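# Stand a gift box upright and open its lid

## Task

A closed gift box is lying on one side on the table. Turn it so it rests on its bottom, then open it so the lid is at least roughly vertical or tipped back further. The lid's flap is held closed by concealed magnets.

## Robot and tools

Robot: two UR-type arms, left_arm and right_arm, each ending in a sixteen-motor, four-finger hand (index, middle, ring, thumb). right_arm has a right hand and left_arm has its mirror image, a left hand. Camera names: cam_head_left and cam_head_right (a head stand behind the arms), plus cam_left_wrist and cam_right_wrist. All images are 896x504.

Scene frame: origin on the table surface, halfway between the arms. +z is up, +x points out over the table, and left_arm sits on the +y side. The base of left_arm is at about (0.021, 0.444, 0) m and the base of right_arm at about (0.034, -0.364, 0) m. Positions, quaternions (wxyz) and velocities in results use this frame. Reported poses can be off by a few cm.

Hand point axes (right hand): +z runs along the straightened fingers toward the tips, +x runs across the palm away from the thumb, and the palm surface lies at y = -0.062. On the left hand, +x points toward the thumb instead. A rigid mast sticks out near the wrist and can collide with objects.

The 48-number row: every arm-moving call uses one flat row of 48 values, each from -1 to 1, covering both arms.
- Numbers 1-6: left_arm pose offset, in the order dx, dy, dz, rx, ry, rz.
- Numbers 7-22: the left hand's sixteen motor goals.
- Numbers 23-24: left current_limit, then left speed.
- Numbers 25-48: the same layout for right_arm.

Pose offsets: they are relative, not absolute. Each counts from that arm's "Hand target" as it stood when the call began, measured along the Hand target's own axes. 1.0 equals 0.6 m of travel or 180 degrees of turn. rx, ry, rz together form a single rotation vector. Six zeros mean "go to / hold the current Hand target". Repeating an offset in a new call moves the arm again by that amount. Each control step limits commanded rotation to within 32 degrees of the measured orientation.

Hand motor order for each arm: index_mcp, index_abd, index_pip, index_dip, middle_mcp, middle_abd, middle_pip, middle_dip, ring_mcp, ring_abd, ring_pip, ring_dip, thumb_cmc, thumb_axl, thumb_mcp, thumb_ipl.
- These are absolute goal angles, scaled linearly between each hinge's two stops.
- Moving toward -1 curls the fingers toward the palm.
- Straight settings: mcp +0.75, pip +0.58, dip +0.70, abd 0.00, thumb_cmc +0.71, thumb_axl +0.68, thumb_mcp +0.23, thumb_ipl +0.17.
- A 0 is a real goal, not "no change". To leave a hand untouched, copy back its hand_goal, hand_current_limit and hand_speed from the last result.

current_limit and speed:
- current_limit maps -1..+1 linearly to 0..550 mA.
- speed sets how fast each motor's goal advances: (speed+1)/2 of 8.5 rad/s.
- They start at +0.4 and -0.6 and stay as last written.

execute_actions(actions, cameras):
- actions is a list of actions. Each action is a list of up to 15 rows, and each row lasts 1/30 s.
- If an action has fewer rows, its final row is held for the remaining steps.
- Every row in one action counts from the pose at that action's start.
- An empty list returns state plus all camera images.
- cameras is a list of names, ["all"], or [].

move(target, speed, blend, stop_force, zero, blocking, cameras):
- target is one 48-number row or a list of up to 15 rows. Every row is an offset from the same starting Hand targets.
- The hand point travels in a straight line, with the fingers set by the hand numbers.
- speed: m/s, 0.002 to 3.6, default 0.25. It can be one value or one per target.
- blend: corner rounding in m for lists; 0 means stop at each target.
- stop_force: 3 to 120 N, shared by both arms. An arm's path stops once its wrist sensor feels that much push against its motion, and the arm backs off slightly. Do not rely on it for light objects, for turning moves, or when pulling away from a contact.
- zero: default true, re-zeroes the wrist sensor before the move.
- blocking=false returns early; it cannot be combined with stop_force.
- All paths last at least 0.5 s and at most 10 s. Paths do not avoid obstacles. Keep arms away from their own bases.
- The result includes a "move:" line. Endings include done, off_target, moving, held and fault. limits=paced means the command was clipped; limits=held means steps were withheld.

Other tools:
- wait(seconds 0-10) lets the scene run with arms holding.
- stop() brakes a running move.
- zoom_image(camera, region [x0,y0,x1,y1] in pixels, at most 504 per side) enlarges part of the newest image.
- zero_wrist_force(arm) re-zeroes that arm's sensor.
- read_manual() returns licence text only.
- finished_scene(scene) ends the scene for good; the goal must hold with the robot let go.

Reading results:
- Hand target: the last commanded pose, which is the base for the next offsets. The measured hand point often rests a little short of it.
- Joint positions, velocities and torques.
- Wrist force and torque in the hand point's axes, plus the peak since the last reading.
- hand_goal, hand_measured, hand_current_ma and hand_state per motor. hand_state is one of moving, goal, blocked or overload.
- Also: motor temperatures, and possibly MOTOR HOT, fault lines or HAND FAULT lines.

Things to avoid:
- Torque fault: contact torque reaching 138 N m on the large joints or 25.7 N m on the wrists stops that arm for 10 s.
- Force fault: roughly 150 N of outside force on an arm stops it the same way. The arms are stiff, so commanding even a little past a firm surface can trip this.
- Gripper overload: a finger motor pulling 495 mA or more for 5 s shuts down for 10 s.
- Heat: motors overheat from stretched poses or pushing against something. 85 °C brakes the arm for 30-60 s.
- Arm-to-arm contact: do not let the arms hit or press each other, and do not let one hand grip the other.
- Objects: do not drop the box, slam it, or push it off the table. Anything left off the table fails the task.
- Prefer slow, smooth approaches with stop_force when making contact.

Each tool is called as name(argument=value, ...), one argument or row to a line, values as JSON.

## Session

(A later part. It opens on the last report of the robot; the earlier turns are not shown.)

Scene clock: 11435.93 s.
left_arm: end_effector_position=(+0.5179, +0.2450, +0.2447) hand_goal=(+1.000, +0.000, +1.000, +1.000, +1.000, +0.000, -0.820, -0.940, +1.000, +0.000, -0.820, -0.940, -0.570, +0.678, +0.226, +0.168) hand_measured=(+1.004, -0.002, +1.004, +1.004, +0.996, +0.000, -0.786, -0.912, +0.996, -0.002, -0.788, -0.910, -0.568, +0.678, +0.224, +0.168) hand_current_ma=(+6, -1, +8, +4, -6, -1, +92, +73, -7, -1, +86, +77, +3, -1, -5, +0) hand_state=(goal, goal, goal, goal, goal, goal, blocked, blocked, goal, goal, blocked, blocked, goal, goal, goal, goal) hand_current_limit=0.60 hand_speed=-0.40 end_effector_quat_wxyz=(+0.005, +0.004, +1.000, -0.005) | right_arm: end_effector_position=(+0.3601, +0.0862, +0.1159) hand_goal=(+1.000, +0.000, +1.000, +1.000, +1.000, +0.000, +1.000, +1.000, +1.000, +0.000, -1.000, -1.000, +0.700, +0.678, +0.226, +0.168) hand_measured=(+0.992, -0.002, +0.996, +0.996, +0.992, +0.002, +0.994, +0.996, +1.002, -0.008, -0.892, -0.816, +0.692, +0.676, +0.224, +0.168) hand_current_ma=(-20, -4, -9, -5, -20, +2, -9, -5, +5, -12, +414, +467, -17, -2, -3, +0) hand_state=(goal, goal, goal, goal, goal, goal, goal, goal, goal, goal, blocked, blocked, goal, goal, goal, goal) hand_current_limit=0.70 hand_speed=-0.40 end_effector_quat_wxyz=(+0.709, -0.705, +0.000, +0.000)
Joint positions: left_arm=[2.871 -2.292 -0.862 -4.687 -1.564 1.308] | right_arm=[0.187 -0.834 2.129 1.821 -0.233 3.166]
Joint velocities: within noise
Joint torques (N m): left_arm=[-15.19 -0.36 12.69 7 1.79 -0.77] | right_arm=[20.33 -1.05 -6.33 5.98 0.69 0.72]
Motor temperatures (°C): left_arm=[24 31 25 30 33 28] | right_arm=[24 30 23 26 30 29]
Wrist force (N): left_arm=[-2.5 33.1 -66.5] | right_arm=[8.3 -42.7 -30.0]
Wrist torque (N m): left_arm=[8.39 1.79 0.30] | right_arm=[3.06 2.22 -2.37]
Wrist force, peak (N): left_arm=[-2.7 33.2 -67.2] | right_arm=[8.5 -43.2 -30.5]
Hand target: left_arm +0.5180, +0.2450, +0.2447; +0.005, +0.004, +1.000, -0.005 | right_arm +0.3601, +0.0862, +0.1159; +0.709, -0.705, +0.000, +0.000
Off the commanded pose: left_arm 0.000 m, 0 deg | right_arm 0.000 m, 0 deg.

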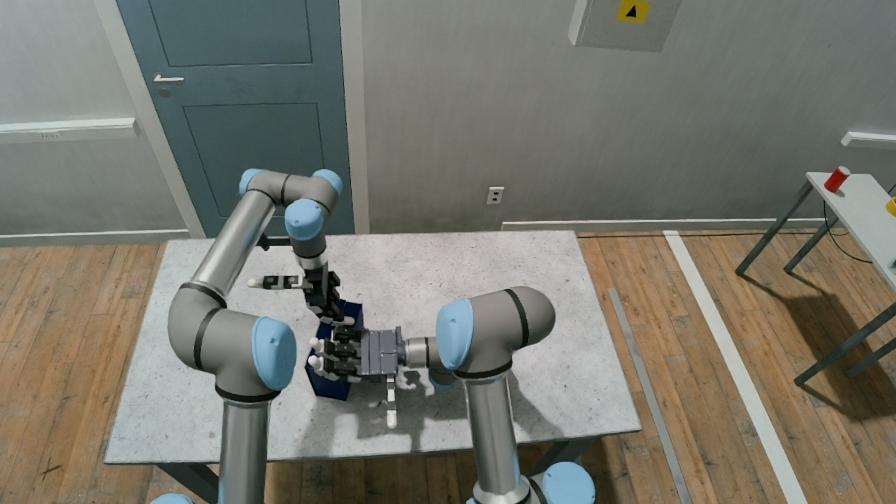

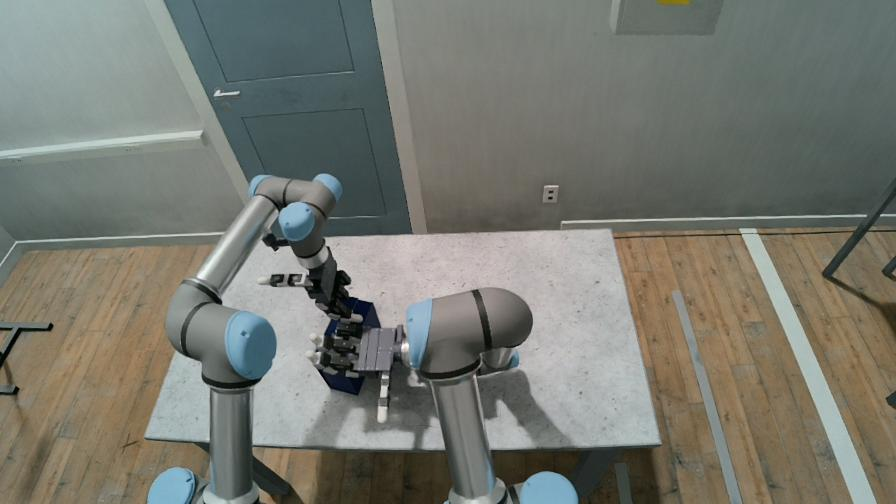

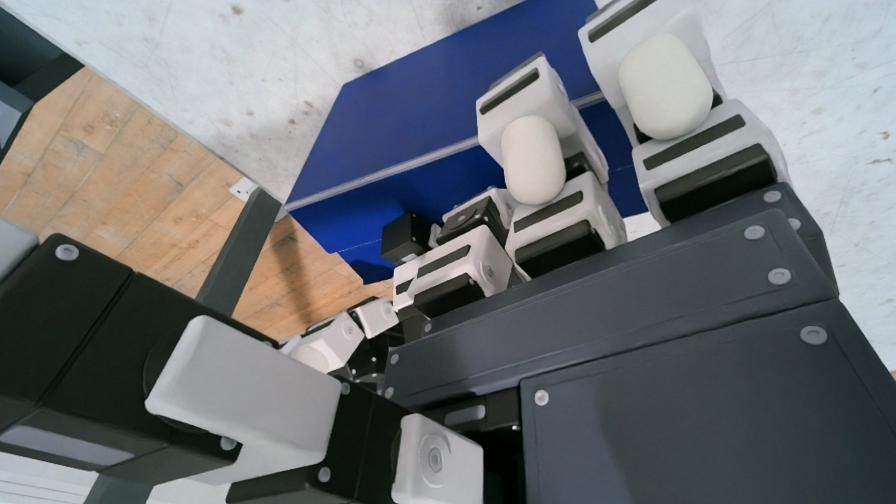

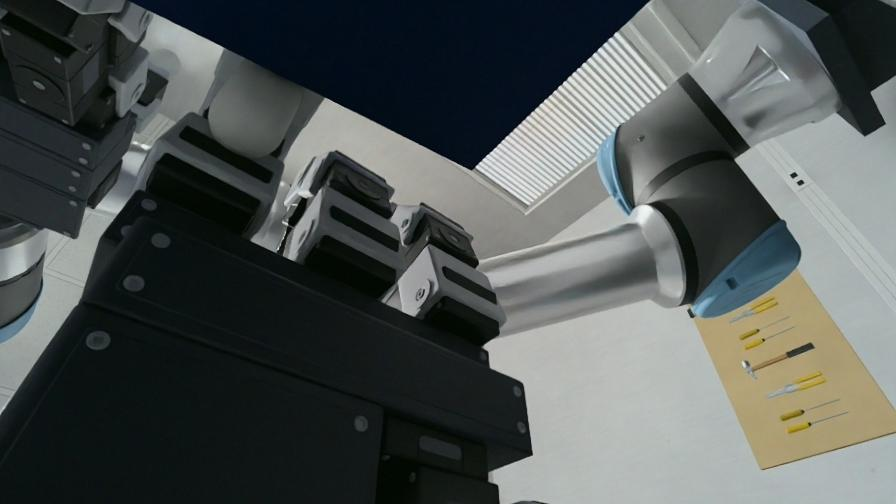

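move(
  target=[
    [0,0,0,0,0,0,1,0,1,1,1,0,-0.82,-0.94,1,0,-0.82,-0.94,-0.57,0.678,0.226,0.168,0.6,-0.4,0,-0.1,0,0,0,0,1,0,1,1,1,0,1,1,1,0,-1,-1,0.7,0.678,0.226,0.168,0.7,-0.4],
    [0,0,0,0,0,0,1,0,1,1,1,0,-0.82,-0.94,1,0,-0.82,-0.94,-0.57,0.678,0.226,0.168,0.6,-0.4,0,-0.1,-0.3,0,0,0,1,0,1,1,1,0,1,1,1,0,-1,-1,0.7,0.678,0.226,0.168,0.7,-0.4],
  ],
  speed=0.08,
)

move(
  target=[0,0,0,0,0,0,1,0,1,1,1,0,-0.82,-0.94,1,0,-0.82,-0.94,-0.57,0.678,0.226,0.168,0.6,-0.4,0.154,0,0,0,0.039,0,0.75,0,0.58,0.7,-0.28,0,-0.76,-0.9,0.75,0,0.58,0.7,0.7,0.678,0.226,0.168,0.7,-0.4],
  speed=0.15,
)

move(
  target=[0,0,0,0,0,0,1,0,1,1,1,0,-0.82,-0.94,1,0,-0.82,-0.94,-0.57,0.678,0.226,0.168,0.6,-0.4,0,0,0,-0.139,0,0,0.75,0,0.58,0.7,-0.28,0,-0.76,-0.9,0.75,0,0.58,0.7,0.7,0.678,0.226,0.168,0.7,-0.4],
  speed=0.15,
  cameras=["cam_head_left","cam_head_right"],
)

zoom_image(
  camera="cam_head_left",
  region=[280, 260, 420, 410],
)

Scene clock: 11570.60 s.
left_arm: end_effector_position=(+0.5179, +0.2450, +0.2447) hand_goal=(+1.000, +0.000, +1.000, +1.000, +1.000, +0.000, -0.820, -0.940, +1.000, +0.000, -0.820, -0.940, -0.570, +0.678, +0.226, +0.168) hand_measured=(+1.006, +0.004, +1.006, +1.004, +0.996, +0.000, -0.786, -0.912, +0.996, -0.002, -0.788, -0.910, -0.568, +0.678, +0.224, +0.168) hand_current_ma=(+11, +4, +9, +4, -6, -1, +92, +73, -7, -1, +86, +77, +3, -1, -5, +0) hand_state=(goal, goal, goal, goal, goal, goal, blocked, blocked, goal, goal, blocked, blocked, goal, goal, goal, goal) hand_current_limit=0.60 hand_speed=-0.40 end_effector_quat_wxyz=(+0.005, +0.004, +1.000, -0.005) | right_arm: end_effector_position=(+0.3602, -0.0940, +0.1748) hand_goal=(+1.000, +0.000, +1.000, +1.000, +1.000, +0.000, +1.000, +1.000, +1.000, +0.000, -1.000, -1.000, +0.700, +0.678, +0.226, +0.168) hand_measured=(+0.992, -0.002, +0.996, +0.996, +0.992, +0.002, +0.994, +0.996, +1.000, -0.002, -0.888, -0.816, +0.692, +0.676, +0.224, +0.168) hand_current_ma=(-20, -4, -9, -5, -20, +2, -9, -5, +0, -1, +431, +468, -17, -2, -3, +0) hand_state=(goal, goal, goal, goal, goal, goal, goal, goal, goal, goal, blocked, blocked, goal, goal, goal, goal) hand_current_limit=0.70 hand_speed=-0.40 end_effector_quat_wxyz=(+0.709, -0.705, +0.000, +0.000)
Joint positions: left_arm=[2.871 -2.292 -0.862 -4.687 -1.564 1.308] | right_arm=[-0.323 -1.062 2.334 1.89 0.277 3.121]
Joint torques (N m): left_arm=[5.34 33.47 11.72 6.94 -4.8 -0.76] | right_arm=[-5.82 -37.79 3.16 -1.31 3.05 -1.7]
Wrist force (N): left_arm=[-2.3 4.9 -54.5] | right_arm=[1.3 1.5 -7.0]
Wrist torque (N m): left_arm=[8.34 1.53 -0.13] | right_arm=[0.63 0.12 0.39]
Wrist force, peak (N): left_arm=[-2.7 33.1 -67.3] | right_arm=[8.3 -43.5 -30.2]
Hand target: left_arm +0.5180, +0.2450, +0.2447; +0.005, +0.004, +1.000, -0.005 | right_arm +0.3601, -0.0941, +0.1748; +0.709, -0.705, +0.000, +0.000
Off the commanded pose: left_arm 0.000 m, 0 deg | right_arm 0.000 m, 0 deg.
move: done

Scene clock: 11572.07 s.
left_arm: end_effector_position=(+0.5179, +0.2450, +0.2447) hand_goal=(+1.000, +0.000, +1.000, +1.000, +1.000, +0.000, -0.820, -0.940, +1.000, +0.000, -0.820, -0.940, -0.570, +0.678, +0.226, +0.168) hand_measured=(+1.006, +0.004, +1.006, +1.004, +0.996, +0.000, -0.786, -0.912, +0.996, -0.002, -0.788, -0.910, -0.568, +0.678, +0.224, +0.168) hand_current_ma=(+11, +4, +9, +4, -6, -1, +92, +73, -7, -1, +86, +77, +3, -1, -5, +0) hand_state=(goal, goal, goal, goal, goal, goal, blocked, blocked, goal, goal, blocked, blocked, goal, goal, goal, goal) hand_current_limit=0.60 hand_speed=-0.40 end_effector_quat_wxyz=(+0.005, +0.004, +1.000, -0.005) | right_arm: end_effector_position=(+0.4526, -0.0941, +0.1748) hand_goal=(+0.750, +0.000, +0.580, +0.700, -0.280, +0.000, -0.760, -0.900, +0.750, +0.000, +0.580, +0.700, +0.700, +0.678, +0.226, +0.168) hand_measured=(+0.742, -0.002, +0.580, +0.702, -0.278, +0.002, -0.754, -0.898, +0.742, -0.002, +0.572, +0.696, +0.692, +0.676, +0.224, +0.168) hand_current_ma=(-20, -4, +0, +4, +2, +2, +13, +5, -15, -1, -14, -7, -17, -2, -3, +0) hand_state=(goal, goal, goal, goal, goal, goal, goal, goal, goal, goal, goal, goal, goal, goal, goal, goal) hand_current_limit=0.70 hand_speed=-0.40 end_effector_quat_wxyz=(+0.708, -0.704, +0.043, -0.043)
Joint positions: left_arm=[2.871 -2.292 -0.862 -4.687 -1.564 1.308] | right_arm=[-0.281 -0.994 2.156 2.03 0.113 3.092]
Joint torques (N m): left_arm=[6.28 33.24 12.12 7.07 -4.82 -0.75] | right_arm=[6.75 -17.42 -4.29 2.11 -3.01 -1.75]
Wrist force (N): left_arm=[-2.2 4.8 -54.8] | right_arm=[1.3 1.3 -7.2]
Wrist torque (N m): left_arm=[8.35 1.52 -0.13] | right_arm=[0.69 0.11 0.41]
Wrist force, peak (N): left_arm=[-2.4 4.8 -55.8] | right_arm=[2.1 1.5 -7.3]
Hand target: left_arm +0.5180, +0.2450, +0.2447; +0.005, +0.004, +1.000, -0.005 | right_arm +0.4525, -0.0941, +0.1748; +0.708, -0.704, +0.043, -0.043
Off the commanded pose: left_arm 0.000 m, 0 deg | right_arm 0.000 m, 0 deg.
move: done

Scene clock: 11574.53 s.
left_arm: end_effector_position=(+0.5179, +0.2450, +0.2447) hand_goal=(+1.000, +0.000, +1.000, +1.000, +1.000, +0.000, -0.820, -0.940, +1.000, +0.000, -0.820, -0.940, -0.570, +0.678, +0.226, +0.168) hand_measured=(+1.006, +0.004, +1.006, +1.004, +0.996, +0.000, -0.786, -0.912, +0.996, -0.002, -0.788, -0.910, -0.568, +0.678, +0.224, +0.168) hand_current_ma=(+11, +4, +9, +4, -6, -1, +92, +73, -7, -1, +86, +77, +3, -1, -5, +0) hand_state=(goal, goal, goal, goal, goal, goal, blocked, blocked, goal, goal, blocked, blocked, goal, goal, goal, goal) hand_current_limit=0.60 hand_speed=-0.40 end_effector_quat_wxyz=(+0.005, +0.004, +1.000, -0.005) | right_arm: end_effector_position=(+0.4526, -0.0941, +0.1748) hand_goal=(+0.750, +0.000, +0.580, +0.700, -0.280, +0.000, -0.760, -0.900, +0.750, +0.000, +0.580, +0.700, +0.700, +0.678, +0.226, +0.168) hand_measured=(+0.742, -0.002, +0.580, +0.702, -0.278, +0.002, -0.754, -0.898, +0.742, -0.002, +0.572, +0.696, +0.692, +0.676, +0.224, +0.168) hand_current_ma=(-20, -4, +0, +4, +2, +2, +13, +4, -16, -1, -14, -7, -17, -2, -3, +0) hand_state=(goal, goal, goal, goal, goal, goal, goal, goal, goal, goal, goal, goal, goal, goal, goal, goal) hand_current_limit=0.70 hand_speed=-0.40 end_effector_quat_wxyz=(-0.539, +0.840, -0.051, +0.033)
Joint positions: left_arm=[2.871 -2.292 -0.862 -4.687 -1.564 1.308] | right_arm=[-0.139 -1.159 1.688 0.979 0.432 4.783]
Joint torques (N m): left_arm=[4.58 32.81 10.25 6.84 -4.7 -0.72] | right_arm=[7.2 -43.61 -7.98 0.83 1.16 2.27]
Wrist force (N): left_arm=[-2.3 4.8 -55.4] | right_arm=[2.0 1.1 -6.5]
Wrist torque (N m): left_arm=[8.35 1.52 -0.13] | right_arm=[0.55 0.00 0.12]
Wrist force, peak (N): left_arm=[-2.3 4.6 -55.6] | right_arm=[1.7 1.5 -7.2]
Hand target: left_arm +0.5180, +0.2450, +0.2447; +0.005, +0.004, +1.000, -0.005 | right_arm +0.4525, -0.0941, +0.1748; -0.539, +0.840, -0.052, +0.033
Off the commanded pose: left_arm 0.000 m, 0 deg | right_arm 0.000 m, 0 deg.
move: done
Images, in order (width x height): cam_head_left 896x504, cam_head_right 896x504.

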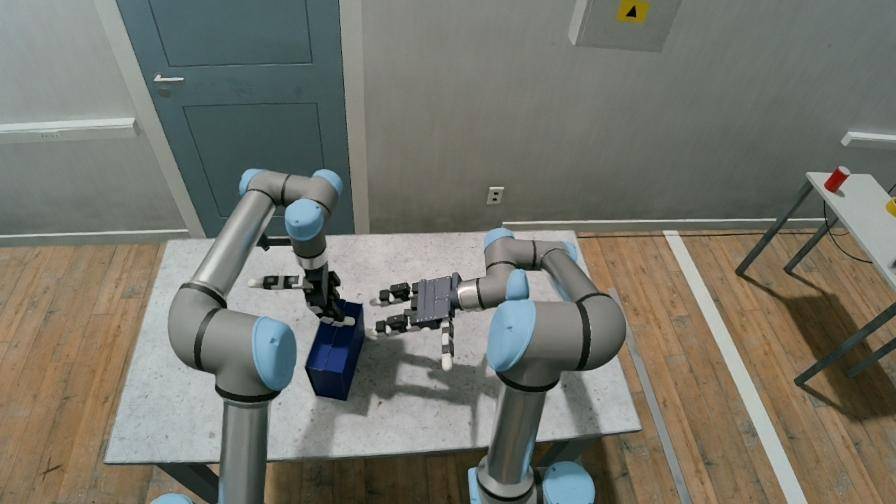

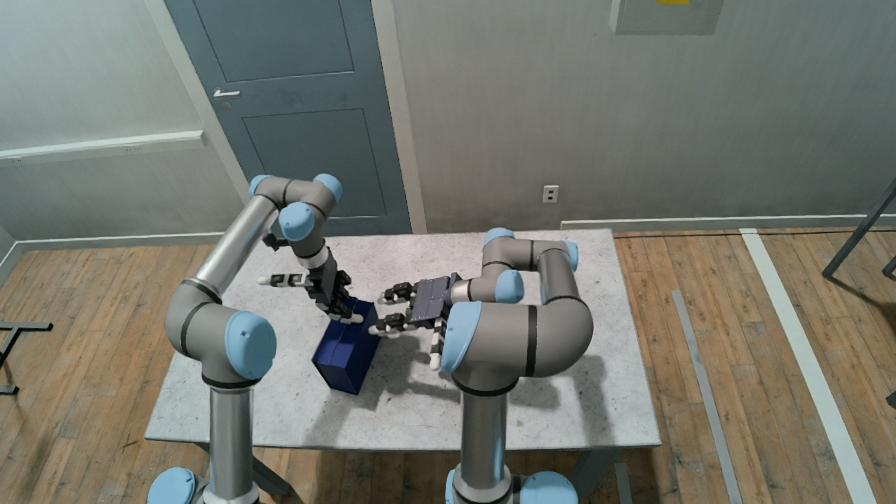

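Scaled by 3.360 from the camera's 896x504 image, which has a finer 1280x720 frame.

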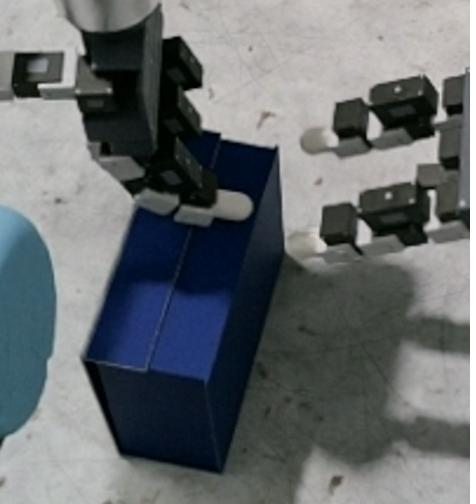

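move(
  target=[0,0,0,0,0,0,1,0,1,1,1,0,-0.82,-0.94,1,0,-0.82,-0.94,-0.57,0.678,0.226,0.168,0.6,-0.4,-0.0545,-0.0455,0.0975,0,0.0201,0.0094,0.75,0,0.58,0.7,-0.28,0,-0.76,-0.9,0.75,0,0.58,0.7,0.7,0.678,0.226,0.168,0.75,-0.4],
  speed=0.04,
  cameras=["cam_head_left","cam_head_right","cam_left_wrist"],
)

zoom_image(
  camera="cam_head_left",
  region=[280, 260, 420, 410],
)

zoom_image(
  camera="cam_head_right",
  region=[280, 260, 420, 410],
)

Scene clock: 11616.60 s.
left_arm: end_effector_position=(+0.5179, +0.2450, +0.2447) hand_goal=(+1.000, +0.000, +1.000, +1.000, +1.000, +0.000, -0.820, -0.940, +1.000, +0.000, -0.820, -0.940, -0.570, +0.678, +0.226, +0.168) hand_measured=(+1.006, +0.004, +1.006, +1.004, +0.996, +0.000, -0.786, -0.912, +0.996, -0.002, -0.788, -0.910, -0.568, +0.678, +0.224, +0.168) hand_current_ma=(+11, +4, +9, +4, -6, -1, +92, +73, -7, -1, +86, +77, +3, -1, -5, +0) hand_state=(goal, goal, goal, goal, goal, goal, blocked, blocked, goal, goal, blocked, blocked, goal, goal, goal, goal) hand_current_limit=0.60 hand_speed=-0.40 end_effector_quat_wxyz=(+0.005, +0.004, +1.000, -0.005) | right_arm: end_effector_position=(+0.4280, -0.0260, +0.1752) hand_goal=(+0.750, +0.000, +0.580, +0.700, -0.280, +0.000, -0.760, -0.900, +0.750, +0.000, +0.580, +0.700, +0.700, +0.678, +0.226, +0.168) hand_measured=(+0.742, -0.002, +0.580, +0.702, -0.278, +0.002, -0.754, -0.898, +0.742, -0.002, +0.574, +0.696, +0.692, +0.676, +0.224, +0.168) hand_current_ma=(-20, -4, +0, +4, +2, +2, +13, +4, -16, -1, -14, -7, -17, -2, -3, +0) hand_state=(goal, goal, goal, goal, goal, goal, goal, goal, goal, goal, goal, goal, goal, goal, goal, goal) hand_current_limit=0.75 hand_speed=-0.40 end_effector_quat_wxyz=(-0.537, +0.838, -0.081, +0.051)
Joint positions: left_arm=[2.871 -2.292 -0.862 -4.687 -1.564 1.308] | right_arm=[0.031 -1.267 1.714 0.6 0.503 5.296]
Joint torques (N m): left_arm=[4.7 34.22 11.11 7.1 -4.45 -0.7] | right_arm=[6.77 -41.1 -9.97 -0.04 1.47 2.37]
Wrist force (N): left_arm=[-2.5 5.1 -55.4] | right_arm=[1.4 1.1 -6.7]
Wrist torque (N m): left_arm=[8.42 1.54 -0.15] | right_arm=[0.62 0.04 0.09]
Wrist force, peak (N): left_arm=[-2.4 4.7 -55.7] | right_arm=[1.5 1.4 -7.1]
Hand target: left_arm +0.5180, +0.2450, +0.2447; +0.005, +0.004, +1.000, -0.005 | right_arm +0.4280, -0.0260, +0.1752; -0.537, +0.838, -0.081, +0.051
Off the commanded pose: left_arm 0.000 m, 0 deg | right_arm 0.000 m, 0 deg.
move: done
Images, in order (width x height): cam_head_left 896x504, cam_head_right 896x504, cam_left_wrist 896x504.

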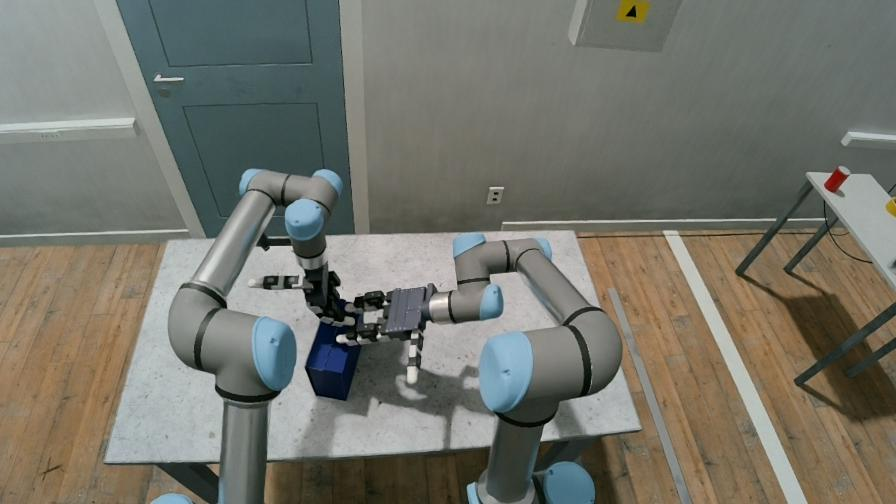

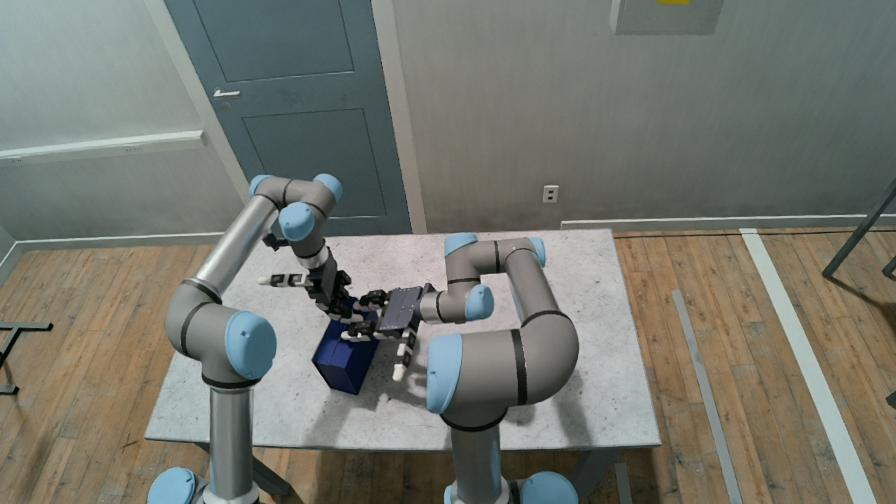

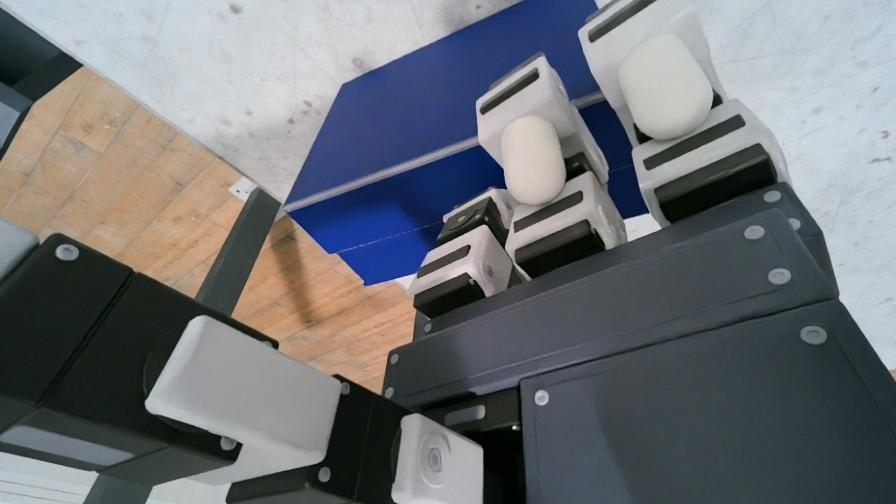

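Scaled by 3.360 from the camera's 896x504 image, which has a finer 1280x720 frame.

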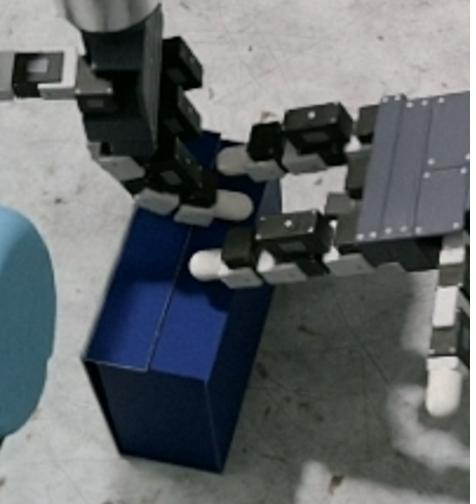

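Scaled by 3.360 from the camera's 896x504 image, which has a finer 1280x720 frame.

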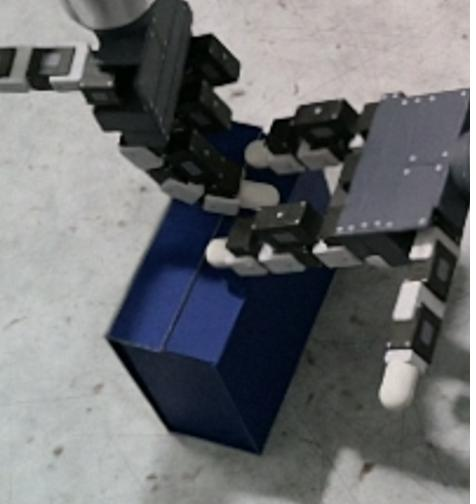

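move(
  target=[
    [0,0,0,0,0,0,1,0,1,1,1,0,-0.82,-0.94,1,0,-0.82,-0.94,-0.57,0.678,0.226,0.168,0.6,-0.4,0,0.0056,-0.0121,0,0,0,0.75,0,0.58,0.7,-0.28,0,-0.76,-0.9,0.75,0,0.58,0.7,0.7,0.678,0.226,0.168,0.75,-0.4],
    [0,0,0,0,0,0,1,0,1,1,1,0,-0.82,-0.94,1,0,-0.82,-0.94,-0.57,0.678,0.226,0.168,0.6,-0.4,0,0.0509,0.009,0,0,0,0.75,0,0.58,0.7,-0.28,0,-0.76,-0.9,0.75,0,0.58,0.7,0.7,0.678,0.226,0.168,0.75,-0.4],
  ],
  speed=0.01,
  stop_force=3,
  cameras=["cam_head_left"],
)

zoom_image(
  camera="cam_head_left",
  region=[280, 260, 420, 410],
)

Scene clock: 11636.20 s.
left_arm: end_effector_position=(+0.5179, +0.2450, +0.2447) hand_goal=(+1.000, +0.000, +1.000, +1.000, +1.000, +0.000, -0.820, -0.940, +1.000, +0.000, -0.820, -0.940, -0.570, +0.678, +0.226, +0.168) hand_measured=(+1.006, +0.004, +1.006, +1.004, +0.996, +0.000, -0.786, -0.912, +0.996, -0.002, -0.788, -0.910, -0.568, +0.678, +0.224, +0.168) hand_current_ma=(+11, +4, +9, +4, -6, -1, +92, +73, -7, -1, +86, +77, +3, -1, -5, +0) hand_state=(goal, goal, goal, goal, goal, goal, blocked, blocked, goal, goal, blocked, blocked, goal, goal, goal, goal) hand_current_limit=0.60 hand_speed=-0.40 end_effector_quat_wxyz=(+0.005, +0.004, +1.000, -0.005) | right_arm: end_effector_position=(+0.4264, -0.0337, +0.1511) hand_goal=(+0.750, +0.000, +0.580, +0.700, -0.280, +0.000, -0.760, -0.900, +0.750, +0.000, +0.580, +0.700, +0.700, +0.678, +0.226, +0.168) hand_measured=(+0.754, -0.002, +0.584, +0.702, -0.278, +0.002, -0.754, -0.898, +0.754, -0.002, +0.584, +0.702, +0.692, +0.676, +0.224, +0.168) hand_current_ma=(+10, -4, +8, +4, +2, +2, +13, +4, +7, -1, +8, +2, -17, -2, -3, +0) hand_state=(goal, goal, goal, goal, goal, goal, goal, goal, goal, goal, goal, goal, goal, goal, goal, goal) hand_current_limit=0.75 hand_speed=-0.40 end_effector_quat_wxyz=(-0.537, +0.838, -0.081, +0.051)
Joint positions: left_arm=[2.871 -2.292 -0.862 -4.687 -1.564 1.308] | right_arm=[0.011 -1.244 1.76 0.562 0.494 5.261]
Joint torques (N m): left_arm=[0.64 30.99 10.5 7 -2.59 -0.67] | right_arm=[4.26 -40.31 -27.45 3.79 0.41 1.8]
Wrist force (N): left_arm=[-2.6 6.2 -55.3] | right_arm=[1.5 0.7 -8.1]
Wrist torque (N m): left_arm=[8.37 1.58 -0.15] | right_arm=[0.88 0.05 0.22]
Wrist force, peak (N): left_arm=[-2.5 7.4 -56.9] | right_arm=[1.6 -0.9 -10.6]
Hand target: left_arm +0.5180, +0.2450, +0.2447; +0.005, +0.004, +1.000, -0.005 | right_arm +0.4264, -0.0338, +0.1511; -0.537, +0.838, -0.081, +0.051 (not the last commanded pose)
Off the commanded pose: left_arm 0.000 m, 0 deg | right_arm 0.006 m, 0 deg.
move: contact (right_arm); path passed 1 of 2 targets
Images, in order (width x height): cam_head_left 896x504.

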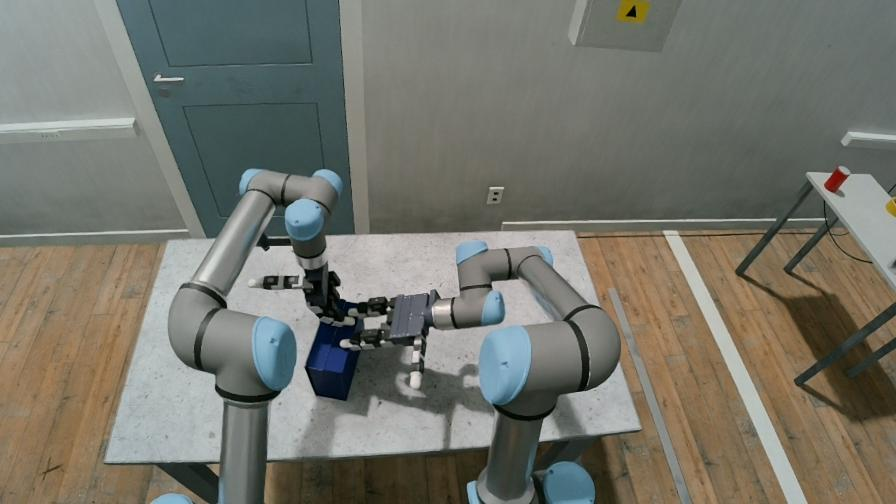

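Scaled by 3.360 from the camera's 896x504 image, which has a finer 1280x720 frame.

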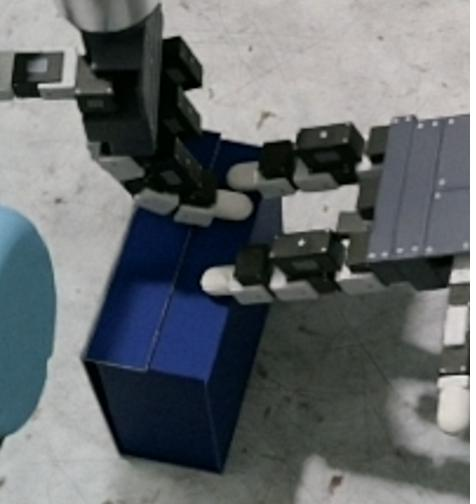

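move(
  target=[0,0,0,0,0,0,1,0,1,1,1,0,-0.82,-0.94,1,0,-0.82,-0.94,-0.57,0.678,0.226,0.168,0.6,-0.4,0,-0.0211,0.0453,0,0,0,0.75,0,0.58,0.7,-0.28,0,-0.76,-0.9,0.75,0,0.58,0.7,0.7,0.678,0.226,0.168,0.75,-0.4],
  speed=0.008,
  stop_force=12,
  cameras=["cam_head_left"],
)

zoom_image(
  camera="cam_head_left",
  region=[280, 260, 420, 410],
)

Scene clock: 11651.33 s.
left_arm: end_effector_position=(+0.5179, +0.2450, +0.2447) hand_goal=(+1.000, +0.000, +1.000, +1.000, +1.000, +0.000, -0.820, -0.940, +1.000, +0.000, -0.820, -0.940, -0.570, +0.678, +0.226, +0.168) hand_measured=(+1.006, +0.004, +1.006, +1.004, +0.996, +0.000, -0.786, -0.912, +0.996, -0.002, -0.788, -0.910, -0.568, +0.678, +0.224, +0.168) hand_current_ma=(+11, +4, +9, +4, -6, -1, +92, +73, -7, -1, +86, +77, +3, -1, -5, +0) hand_state=(goal, goal, goal, goal, goal, goal, blocked, blocked, goal, goal, blocked, blocked, goal, goal, goal, goal) hand_current_limit=0.60 hand_speed=-0.40 end_effector_quat_wxyz=(+0.005, +0.004, +1.000, -0.005) | right_arm: end_effector_position=(+0.4322, -0.0043, +0.1513) hand_goal=(+0.750, +0.000, +0.580, +0.700, -0.280, +0.000, -0.760, -0.900, +0.750, +0.000, +0.580, +0.700, +0.700, +0.678, +0.226, +0.168) hand_measured=(+0.754, -0.002, +0.584, +0.702, -0.278, +0.002, -0.754, -0.898, +0.754, -0.016, +0.584, +0.704, +0.692, +0.676, +0.224, +0.168) hand_current_ma=(+7, -3, +8, +4, +2, +2, +13, +4, +7, -32, +8, +8, -17, -2, -3, +0) hand_state=(goal, goal, goal, goal, goal, goal, goal, goal, goal, goal, goal, goal, goal, goal, goal, goal) hand_current_limit=0.75 hand_speed=-0.40 end_effector_quat_wxyz=(-0.537, +0.838, -0.081, +0.051)
Joint positions: left_arm=[2.871 -2.292 -0.862 -4.687 -1.564 1.308] | right_arm=[0.083 -1.228 1.711 0.486 0.531 5.386]
Joint torques (N m): left_arm=[-7.31 16.59 9.44 7.11 -1.23 -0.83] | right_arm=[8.9 -15.66 -27.46 -0.26 1.55 2.22]
Wrist force (N): left_arm=[-2.5 11.6 -57.6] | right_arm=[2.5 -0.8 -12.7]
Wrist torque (N m): left_arm=[8.35 1.55 -0.07] | right_arm=[1.15 0.32 0.20]
Wrist force, peak (N): left_arm=[-2.6 11.2 -57.7] | right_arm=[2.5 -0.8 -12.7]
Hand target: left_arm +0.5180, +0.2450, +0.2447; +0.005, +0.004, +1.000, -0.005 | right_arm +0.4322, -0.0043, +0.1513; -0.537, +0.838, -0.081, +0.051
Off the commanded pose: left_arm 0.000 m, 0 deg | right_arm 0.000 m, 0 deg.
move: done
Images, in order (width x height): cam_head_left 896x504.

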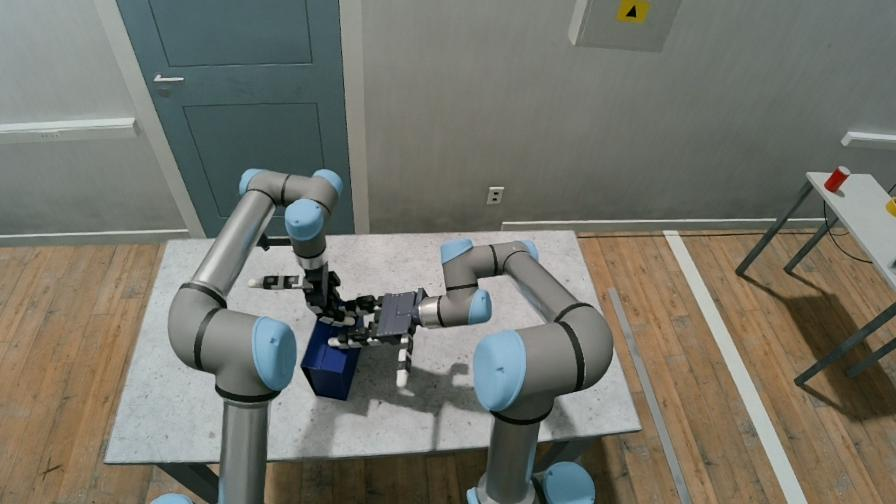

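Scaled by 3.360 from the camera's 896x504 image, which has a finer 1280x720 frame.

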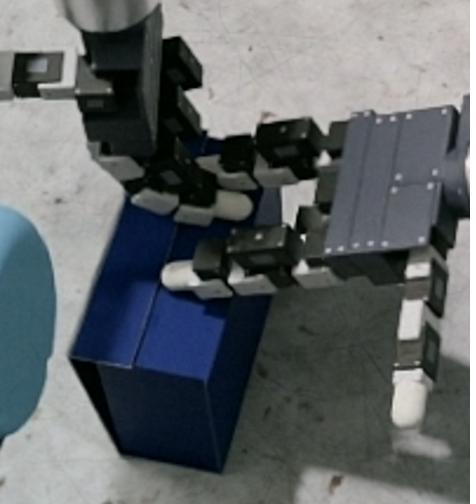

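wait(
  seconds=0.1,
  cameras=["cam_head_right","cam_left_wrist"],
)

zoom_image(
  camera="cam_head_right",
  region=[280, 260, 420, 410],
)

Scene clock: 11668.63 s.
left_arm: end_effector_position=(+0.5179, +0.2450, +0.2447) hand_goal=(+1.000, +0.000, +1.000, +1.000, +1.000, +0.000, -0.820, -0.940, +1.000, +0.000, -0.820, -0.940, -0.570, +0.678, +0.226, +0.168) hand_measured=(+1.006, +0.004, +1.006, +1.004, +0.996, +0.000, -0.786, -0.912, +0.996, -0.002, -0.788, -0.910, -0.568, +0.678, +0.224, +0.168) hand_current_ma=(+11, +4, +9, +4, -6, -1, +92, +73, -7, -1, +86, +77, +3, -1, -5, +0) hand_state=(goal, goal, goal, goal, goal, goal, blocked, blocked, goal, goal, blocked, blocked, goal, goal, goal, goal) hand_current_limit=0.60 hand_speed=-0.40 end_effector_quat_wxyz=(+0.005, +0.004, +1.000, -0.005) | right_arm: end_effector_position=(+0.4322, -0.0043, +0.1513) hand_goal=(+0.750, +0.000, +0.580, +0.700, -0.280, +0.000, -0.760, -0.900, +0.750, +0.000, +0.580, +0.700, +0.700, +0.678, +0.226, +0.168) hand_measured=(+0.754, -0.002, +0.584, +0.702, -0.278, +0.002, -0.754, -0.898, +0.754, -0.016, +0.584, +0.704, +0.692, +0.676, +0.224, +0.168) hand_current_ma=(+7, -3, +8, +4, +2, +2, +13, +4, +7, -32, +8, +8, -17, -2, -3, +0) hand_state=(goal, goal, goal, goal, goal, goal, goal, goal, goal, goal, goal, goal, goal, goal, goal, goal) hand_current_limit=0.75 hand_speed=-0.40 end_effector_quat_wxyz=(-0.537, +0.838, -0.081, +0.051)
Joint positions: left_arm=[2.871 -2.292 -0.862 -4.687 -1.564 1.308] | right_arm=[0.083 -1.228 1.711 0.486 0.531 5.386]
Joint torques (N m): left_arm=[-8.72 10.25 8.82 6.89 -1.32 -0.8] | right_arm=[8.92 -15.64 -27.16 -0.15 1.56 2.31]
Wrist force (N): left_arm=[-2.6 11.6 -57.1] | right_arm=[2.5 -0.1 -12.2]
Wrist torque (N m): left_arm=[8.35 1.57 -0.08] | right_arm=[1.16 0.31 0.21]
Wrist force, peak (N): left_arm=[-2.5 11.6 -57.8] | right_arm=[2.6 -0.6 -12.7]
Hand target: left_arm +0.5180, +0.2450, +0.2447; +0.005, +0.004, +1.000, -0.005 | right_arm +0.4322, -0.0043, +0.1513; -0.537, +0.838, -0.081, +0.051
Off the commanded pose: left_arm 0.000 m, 0 deg | right_arm 0.000 m, 0 deg.
wait: 0.10 s; at rest from the start
Images, in order (width x height): cam_head_right 896x504, cam_left_wrist 896x504.

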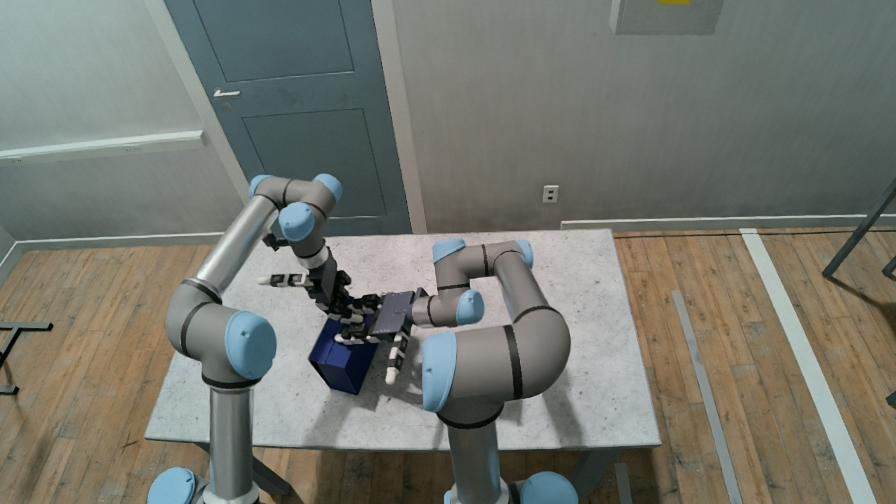

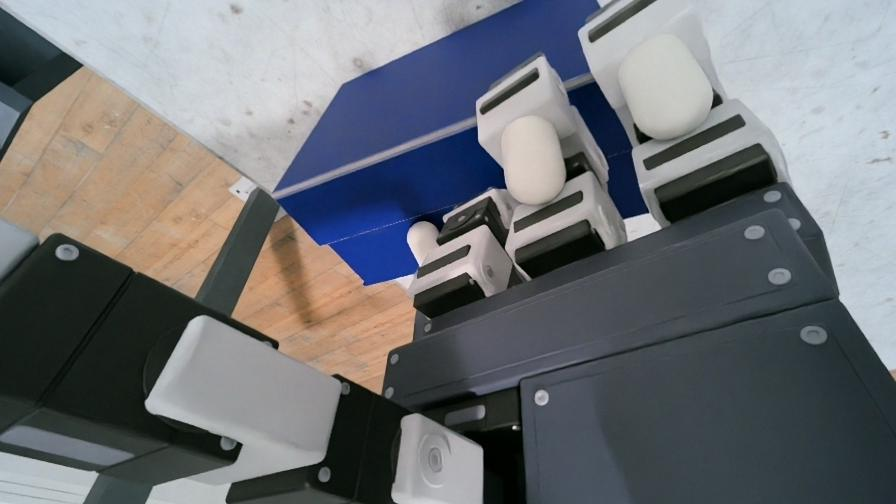

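Scaled by 3.360 from the camera's 896x504 image, which has a finer 1280x720 frame.

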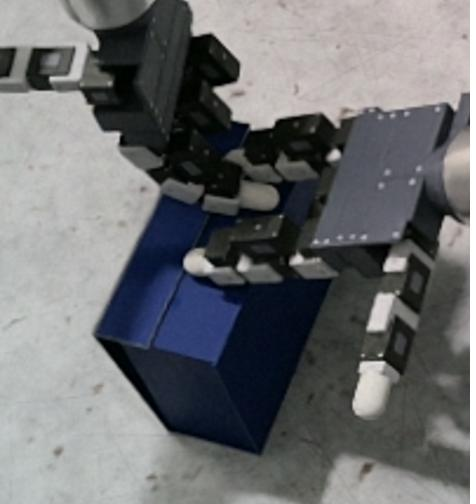

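move(
  target=[0,0,0,0,0,0,1,0,1,1,1,0,-0.82,-0.94,1,0,-0.82,-0.94,-0.57,0.678,0.226,0.168,0.6,-0.4,0,-0.0141,0.0302,0,0,0,0.75,0,0.58,0.7,-0.28,0,-0.76,-0.9,0.75,0,0.58,0.7,0.7,0.678,0.226,0.168,0.75,-0.4],
  speed=0.01,
  stop_force=15,
  cameras=["cam_head_left"],
)

zoom_image(
  camera="cam_head_left",
  region=[280, 260, 420, 410],
)

Scene clock: 11716.27 s.
left_arm: end_effector_position=(+0.5179, +0.2450, +0.2447) hand_goal=(+1.000, +0.000, +1.000, +1.000, +1.000, +0.000, -0.820, -0.940, +1.000, +0.000, -0.820, -0.940, -0.570, +0.678, +0.226, +0.168) hand_measured=(+1.004, +0.002, +1.006, +1.004, +0.996, +0.000, -0.786, -0.912, +0.996, -0.002, -0.788, -0.910, -0.568, +0.678, +0.224, +0.168) hand_current_ma=(+7, +2, +9, +5, -6, -1, +92, +73, -7, -1, +86, +77, +3, -1, -5, +0) hand_state=(goal, goal, goal, goal, goal, goal, blocked, blocked, goal, goal, blocked, blocked, goal, goal, goal, goal) hand_current_limit=0.60 hand_speed=-0.40 end_effector_quat_wxyz=(+0.005, +0.004, +1.000, -0.005) | right_arm: end_effector_position=(+0.4327, -0.0018, +0.1513) hand_goal=(+0.750, +0.000, +0.580, +0.700, -0.280, +0.000, -0.760, -0.900, +0.750, +0.000, +0.580, +0.700, +0.700, +0.678, +0.226, +0.168) hand_measured=(+0.754, -0.002, +0.584, +0.702, -0.278, +0.002, -0.754, -0.898, +0.742, -0.008, +0.592, +0.724, +0.692, +0.676, +0.224, +0.168) hand_current_ma=(+6, -1, +8, +4, +2, +2, +13, +4, -18, -15, +28, +66, -17, -2, -3, +0) hand_state=(goal, goal, goal, goal, goal, goal, goal, goal, goal, goal, goal, blocked, goal, goal, goal, goal) hand_current_limit=0.75 hand_speed=-0.40 end_effector_quat_wxyz=(-0.537, +0.838, -0.081, +0.051)
Joint positions: left_arm=[2.871 -2.292 -0.862 -4.687 -1.564 1.308] | right_arm=[0.089 -1.227 1.706 0.481 0.535 5.396]
Joint torques (N m): left_arm=[-8.37 7.42 8.78 7.04 3.37 -0.99] | right_arm=[3.09 -39.03 -6.61 3.55 -5.98 -1.75]
Wrist force (N): left_arm=[-2.4 27.9 -59.9] | right_arm=[5.8 1.8 -26.3]
Wrist torque (N m): left_arm=[8.24 1.72 0.00] | right_arm=[2.24 1.44 0.67]
Wrist force, peak (N): left_arm=[-2.4 31.9 -61.5] | right_arm=[5.7 1.6 -29.8]
Hand target: left_arm +0.5180, +0.2450, +0.2447; +0.005, +0.004, +1.000, -0.005 | right_arm +0.4327, -0.0018, +0.1513; -0.537, +0.838, -0.081, +0.051 (not the last commanded pose)
Off the commanded pose: left_arm 0.000 m, 0 deg | right_arm 0.017 m, 0 deg.
move: contact (right_arm)
Images, in order (width x height): cam_head_left 896x504.

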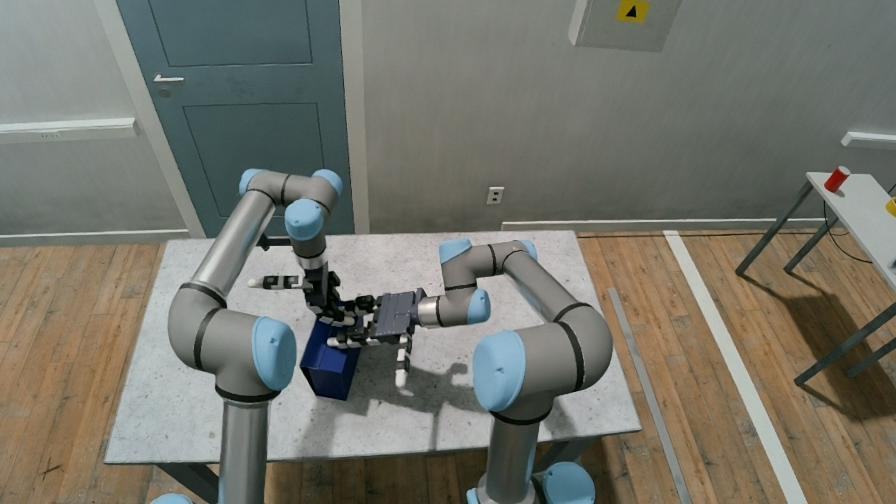

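Scaled by 3.360 from the camera's 896x504 image, which has a finer 1280x720 frame.

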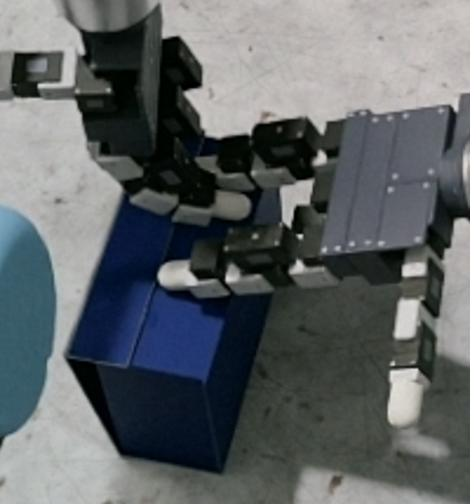

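move(
  target=[0,0,0,0,0,0,1,0,1,1,1,0,-0.82,-0.94,1,0,-0.82,-0.94,-0.57,0.678,0.226,0.168,0.6,-0.4,0,0.0141,-0.0302,0,0,0,0.75,0,0.58,0.7,-0.28,0,-0.76,-0.9,0.75,0,0.58,0.7,0.7,0.678,0.226,0.168,0.75,-0.4],
  speed=0.02,
)

move(
  target=[0,0,-0.11,0,0,0,1,0,1,1,1,0,-0.82,-0.94,1,0,-0.82,-0.94,-0.57,0.678,0.226,0.168,0.6,-0.4,0,0,0,0,0,0,0.75,0,0.58,0.7,-0.28,0,-0.76,-0.9,0.75,0,0.58,0.7,0.7,0.678,0.226,0.168,0.75,-0.4],
  speed=0.04,
  cameras=["cam_head_left"],
)

zoom_image(
  camera="cam_head_left",
  region=[280, 260, 420, 410],
)

Scene clock: 11752.00 s.
left_arm: end_effector_position=(+0.5179, +0.2450, +0.2447) hand_goal=(+1.000, +0.000, +1.000, +1.000, +1.000, +0.000, -0.820, -0.940, +1.000, +0.000, -0.820, -0.940, -0.570, +0.678, +0.226, +0.168) hand_measured=(+1.006, +0.004, +1.006, +1.004, +0.996, +0.000, -0.786, -0.912, +0.996, -0.002, -0.788, -0.910, -0.568, +0.678, +0.224, +0.168) hand_current_ma=(+11, +5, +9, +5, -6, -1, +92, +73, -7, -1, +86, +77, +3, -1, -5, +0) hand_state=(goal, goal, goal, goal, goal, goal, blocked, blocked, goal, goal, blocked, blocked, goal, goal, goal, goal) hand_current_limit=0.60 hand_speed=-0.40 end_effector_quat_wxyz=(+0.005, +0.004, +1.000, -0.005) | right_arm: end_effector_position=(+0.4289, -0.0214, +0.1512) hand_goal=(+0.750, +0.000, +0.580, +0.700, -0.280, +0.000, -0.760, -0.900, +0.750, +0.000, +0.580, +0.700, +0.700, +0.678, +0.226, +0.168) hand_measured=(+0.754, -0.002, +0.584, +0.704, -0.278, +0.002, -0.754, -0.898, +0.750, -0.006, +0.588, +0.708, +0.692, +0.676, +0.224, +0.168) hand_current_ma=(+9, -1, +9, +5, +2, +2, +13, +4, +0, -8, +19, +18, -17, -2, -3, +0) hand_state=(goal, goal, goal, goal, goal, goal, goal, goal, goal, goal, goal, goal, goal, goal, goal, goal) hand_current_limit=0.75 hand_speed=-0.40 end_effector_quat_wxyz=(-0.537, +0.838, -0.081, +0.051)
Joint positions: left_arm=[2.871 -2.292 -0.862 -4.687 -1.564 1.308] | right_arm=[0.042 -1.238 1.739 0.528 0.509 5.317]
Joint torques (N m): left_arm=[-4.04 7.55 8.03 7 -4.76 -0.8] | right_arm=[-7.48 -41 -8.32 3.78 -4.34 -1.92]
Wrist force (N): left_arm=[-2.3 4.7 -54.1] | right_arm=[1.5 0.3 -6.4]
Wrist torque (N m): left_arm=[8.32 1.50 -0.15] | right_arm=[0.70 0.06 0.28]
Wrist force, peak (N): left_arm=[-2.5 28.0 -60.7] | right_arm=[6.1 1.2 -26.8]
Hand target: left_arm +0.5180, +0.2450, +0.2447; +0.005, +0.004, +1.000, -0.005 | right_arm +0.4289, -0.0215, +0.1512; -0.537, +0.838, -0.081, +0.051
Off the commanded pose: left_arm 0.000 m, 0 deg | right_arm 0.000 m, 0 deg.
move: done

Scene clock: 11754.17 s.
left_arm: end_effector_position=(+0.5173, +0.2456, +0.3106) hand_goal=(+1.000, +0.000, +1.000, +1.000, +1.000, +0.000, -0.820, -0.940, +1.000, +0.000, -0.820, -0.940, -0.570, +0.678, +0.226, +0.168) hand_measured=(+0.988, +0.004, +0.994, +0.998, +0.996, +0.000, -0.786, -0.912, +0.996, -0.002, -0.788, -0.910, -0.568, +0.678, +0.224, +0.168) hand_current_ma=(-29, +5, -11, -2, -6, -1, +92, +73, -7, -1, +86, +77, +3, -1, -5, +0) hand_state=(goal, goal, goal, goal, goal, goal, blocked, blocked, goal, goal, blocked, blocked, goal, goal, goal, goal) hand_current_limit=0.60 hand_speed=-0.40 end_effector_quat_wxyz=(+0.005, +0.004, +1.000, -0.005) | right_arm: end_effector_position=(+0.4289, -0.0215, +0.1512) hand_goal=(+0.750, +0.000, +0.580, +0.700, -0.280, +0.000, -0.760, -0.900, +0.750, +0.000, +0.580, +0.700, +0.700, +0.678, +0.226, +0.168) hand_measured=(+0.754, -0.002, +0.584, +0.704, -0.278, +0.002, -0.754, -0.898, +0.750, -0.004, +0.586, +0.708, +0.692, +0.676, +0.224, +0.168) hand_current_ma=(+7, -1, +9, +5, +2, +2, +13, +4, +0, -5, +13, +17, -17, -2, -3, +0) hand_state=(goal, goal, goal, goal, goal, goal, goal, goal, goal, goal, goal, goal, goal, goal, goal, goal) hand_current_limit=0.75 hand_speed=-0.40 end_effector_quat_wxyz=(-0.537, +0.838, -0.081, +0.051)
Joint positions: left_arm=[2.872 -2.306 -0.669 -4.866 -1.564 1.309] | right_arm=[0.042 -1.238 1.739 0.528 0.509 5.316]
Joint torques (N m): left_arm=[7.2 38.03 27.54 -4.55 1.44 -0.73] | right_arm=[-3.88 -40.99 -8.91 3.68 -4.28 -1.8]
Wrist force (N): left_arm=[-2.0 -0.5 -4.3] | right_arm=[1.7 0.2 -6.7]
Wrist torque (N m): left_arm=[0.35 0.17 -0.23] | right_arm=[0.67 0.06 0.29]
Wrist force, peak (N): left_arm=[-2.5 4.2 -54.7] | right_arm=[2.1 0.1 -7.1]
Hand target: left_arm +0.5173, +0.2456, +0.3107; +0.005, +0.004, +1.000, -0.005 | right_arm +0.4289, -0.0215, +0.1512; -0.537, +0.838, -0.081, +0.051
Off the commanded pose: left_arm 0.000 m, 0 deg | right_arm 0.000 m, 0 deg.
move: done
Images, in order (width x height): cam_head_left 896x504.

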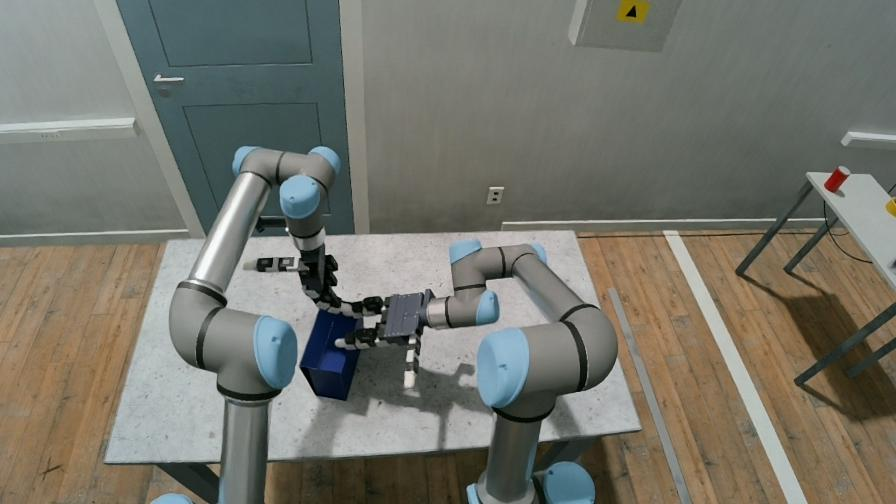

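Scaled by 3.360 from the camera's 896x504 image, which has a finer 1280x720 frame.

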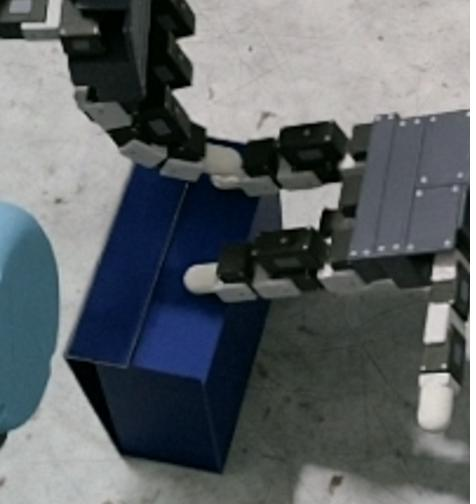

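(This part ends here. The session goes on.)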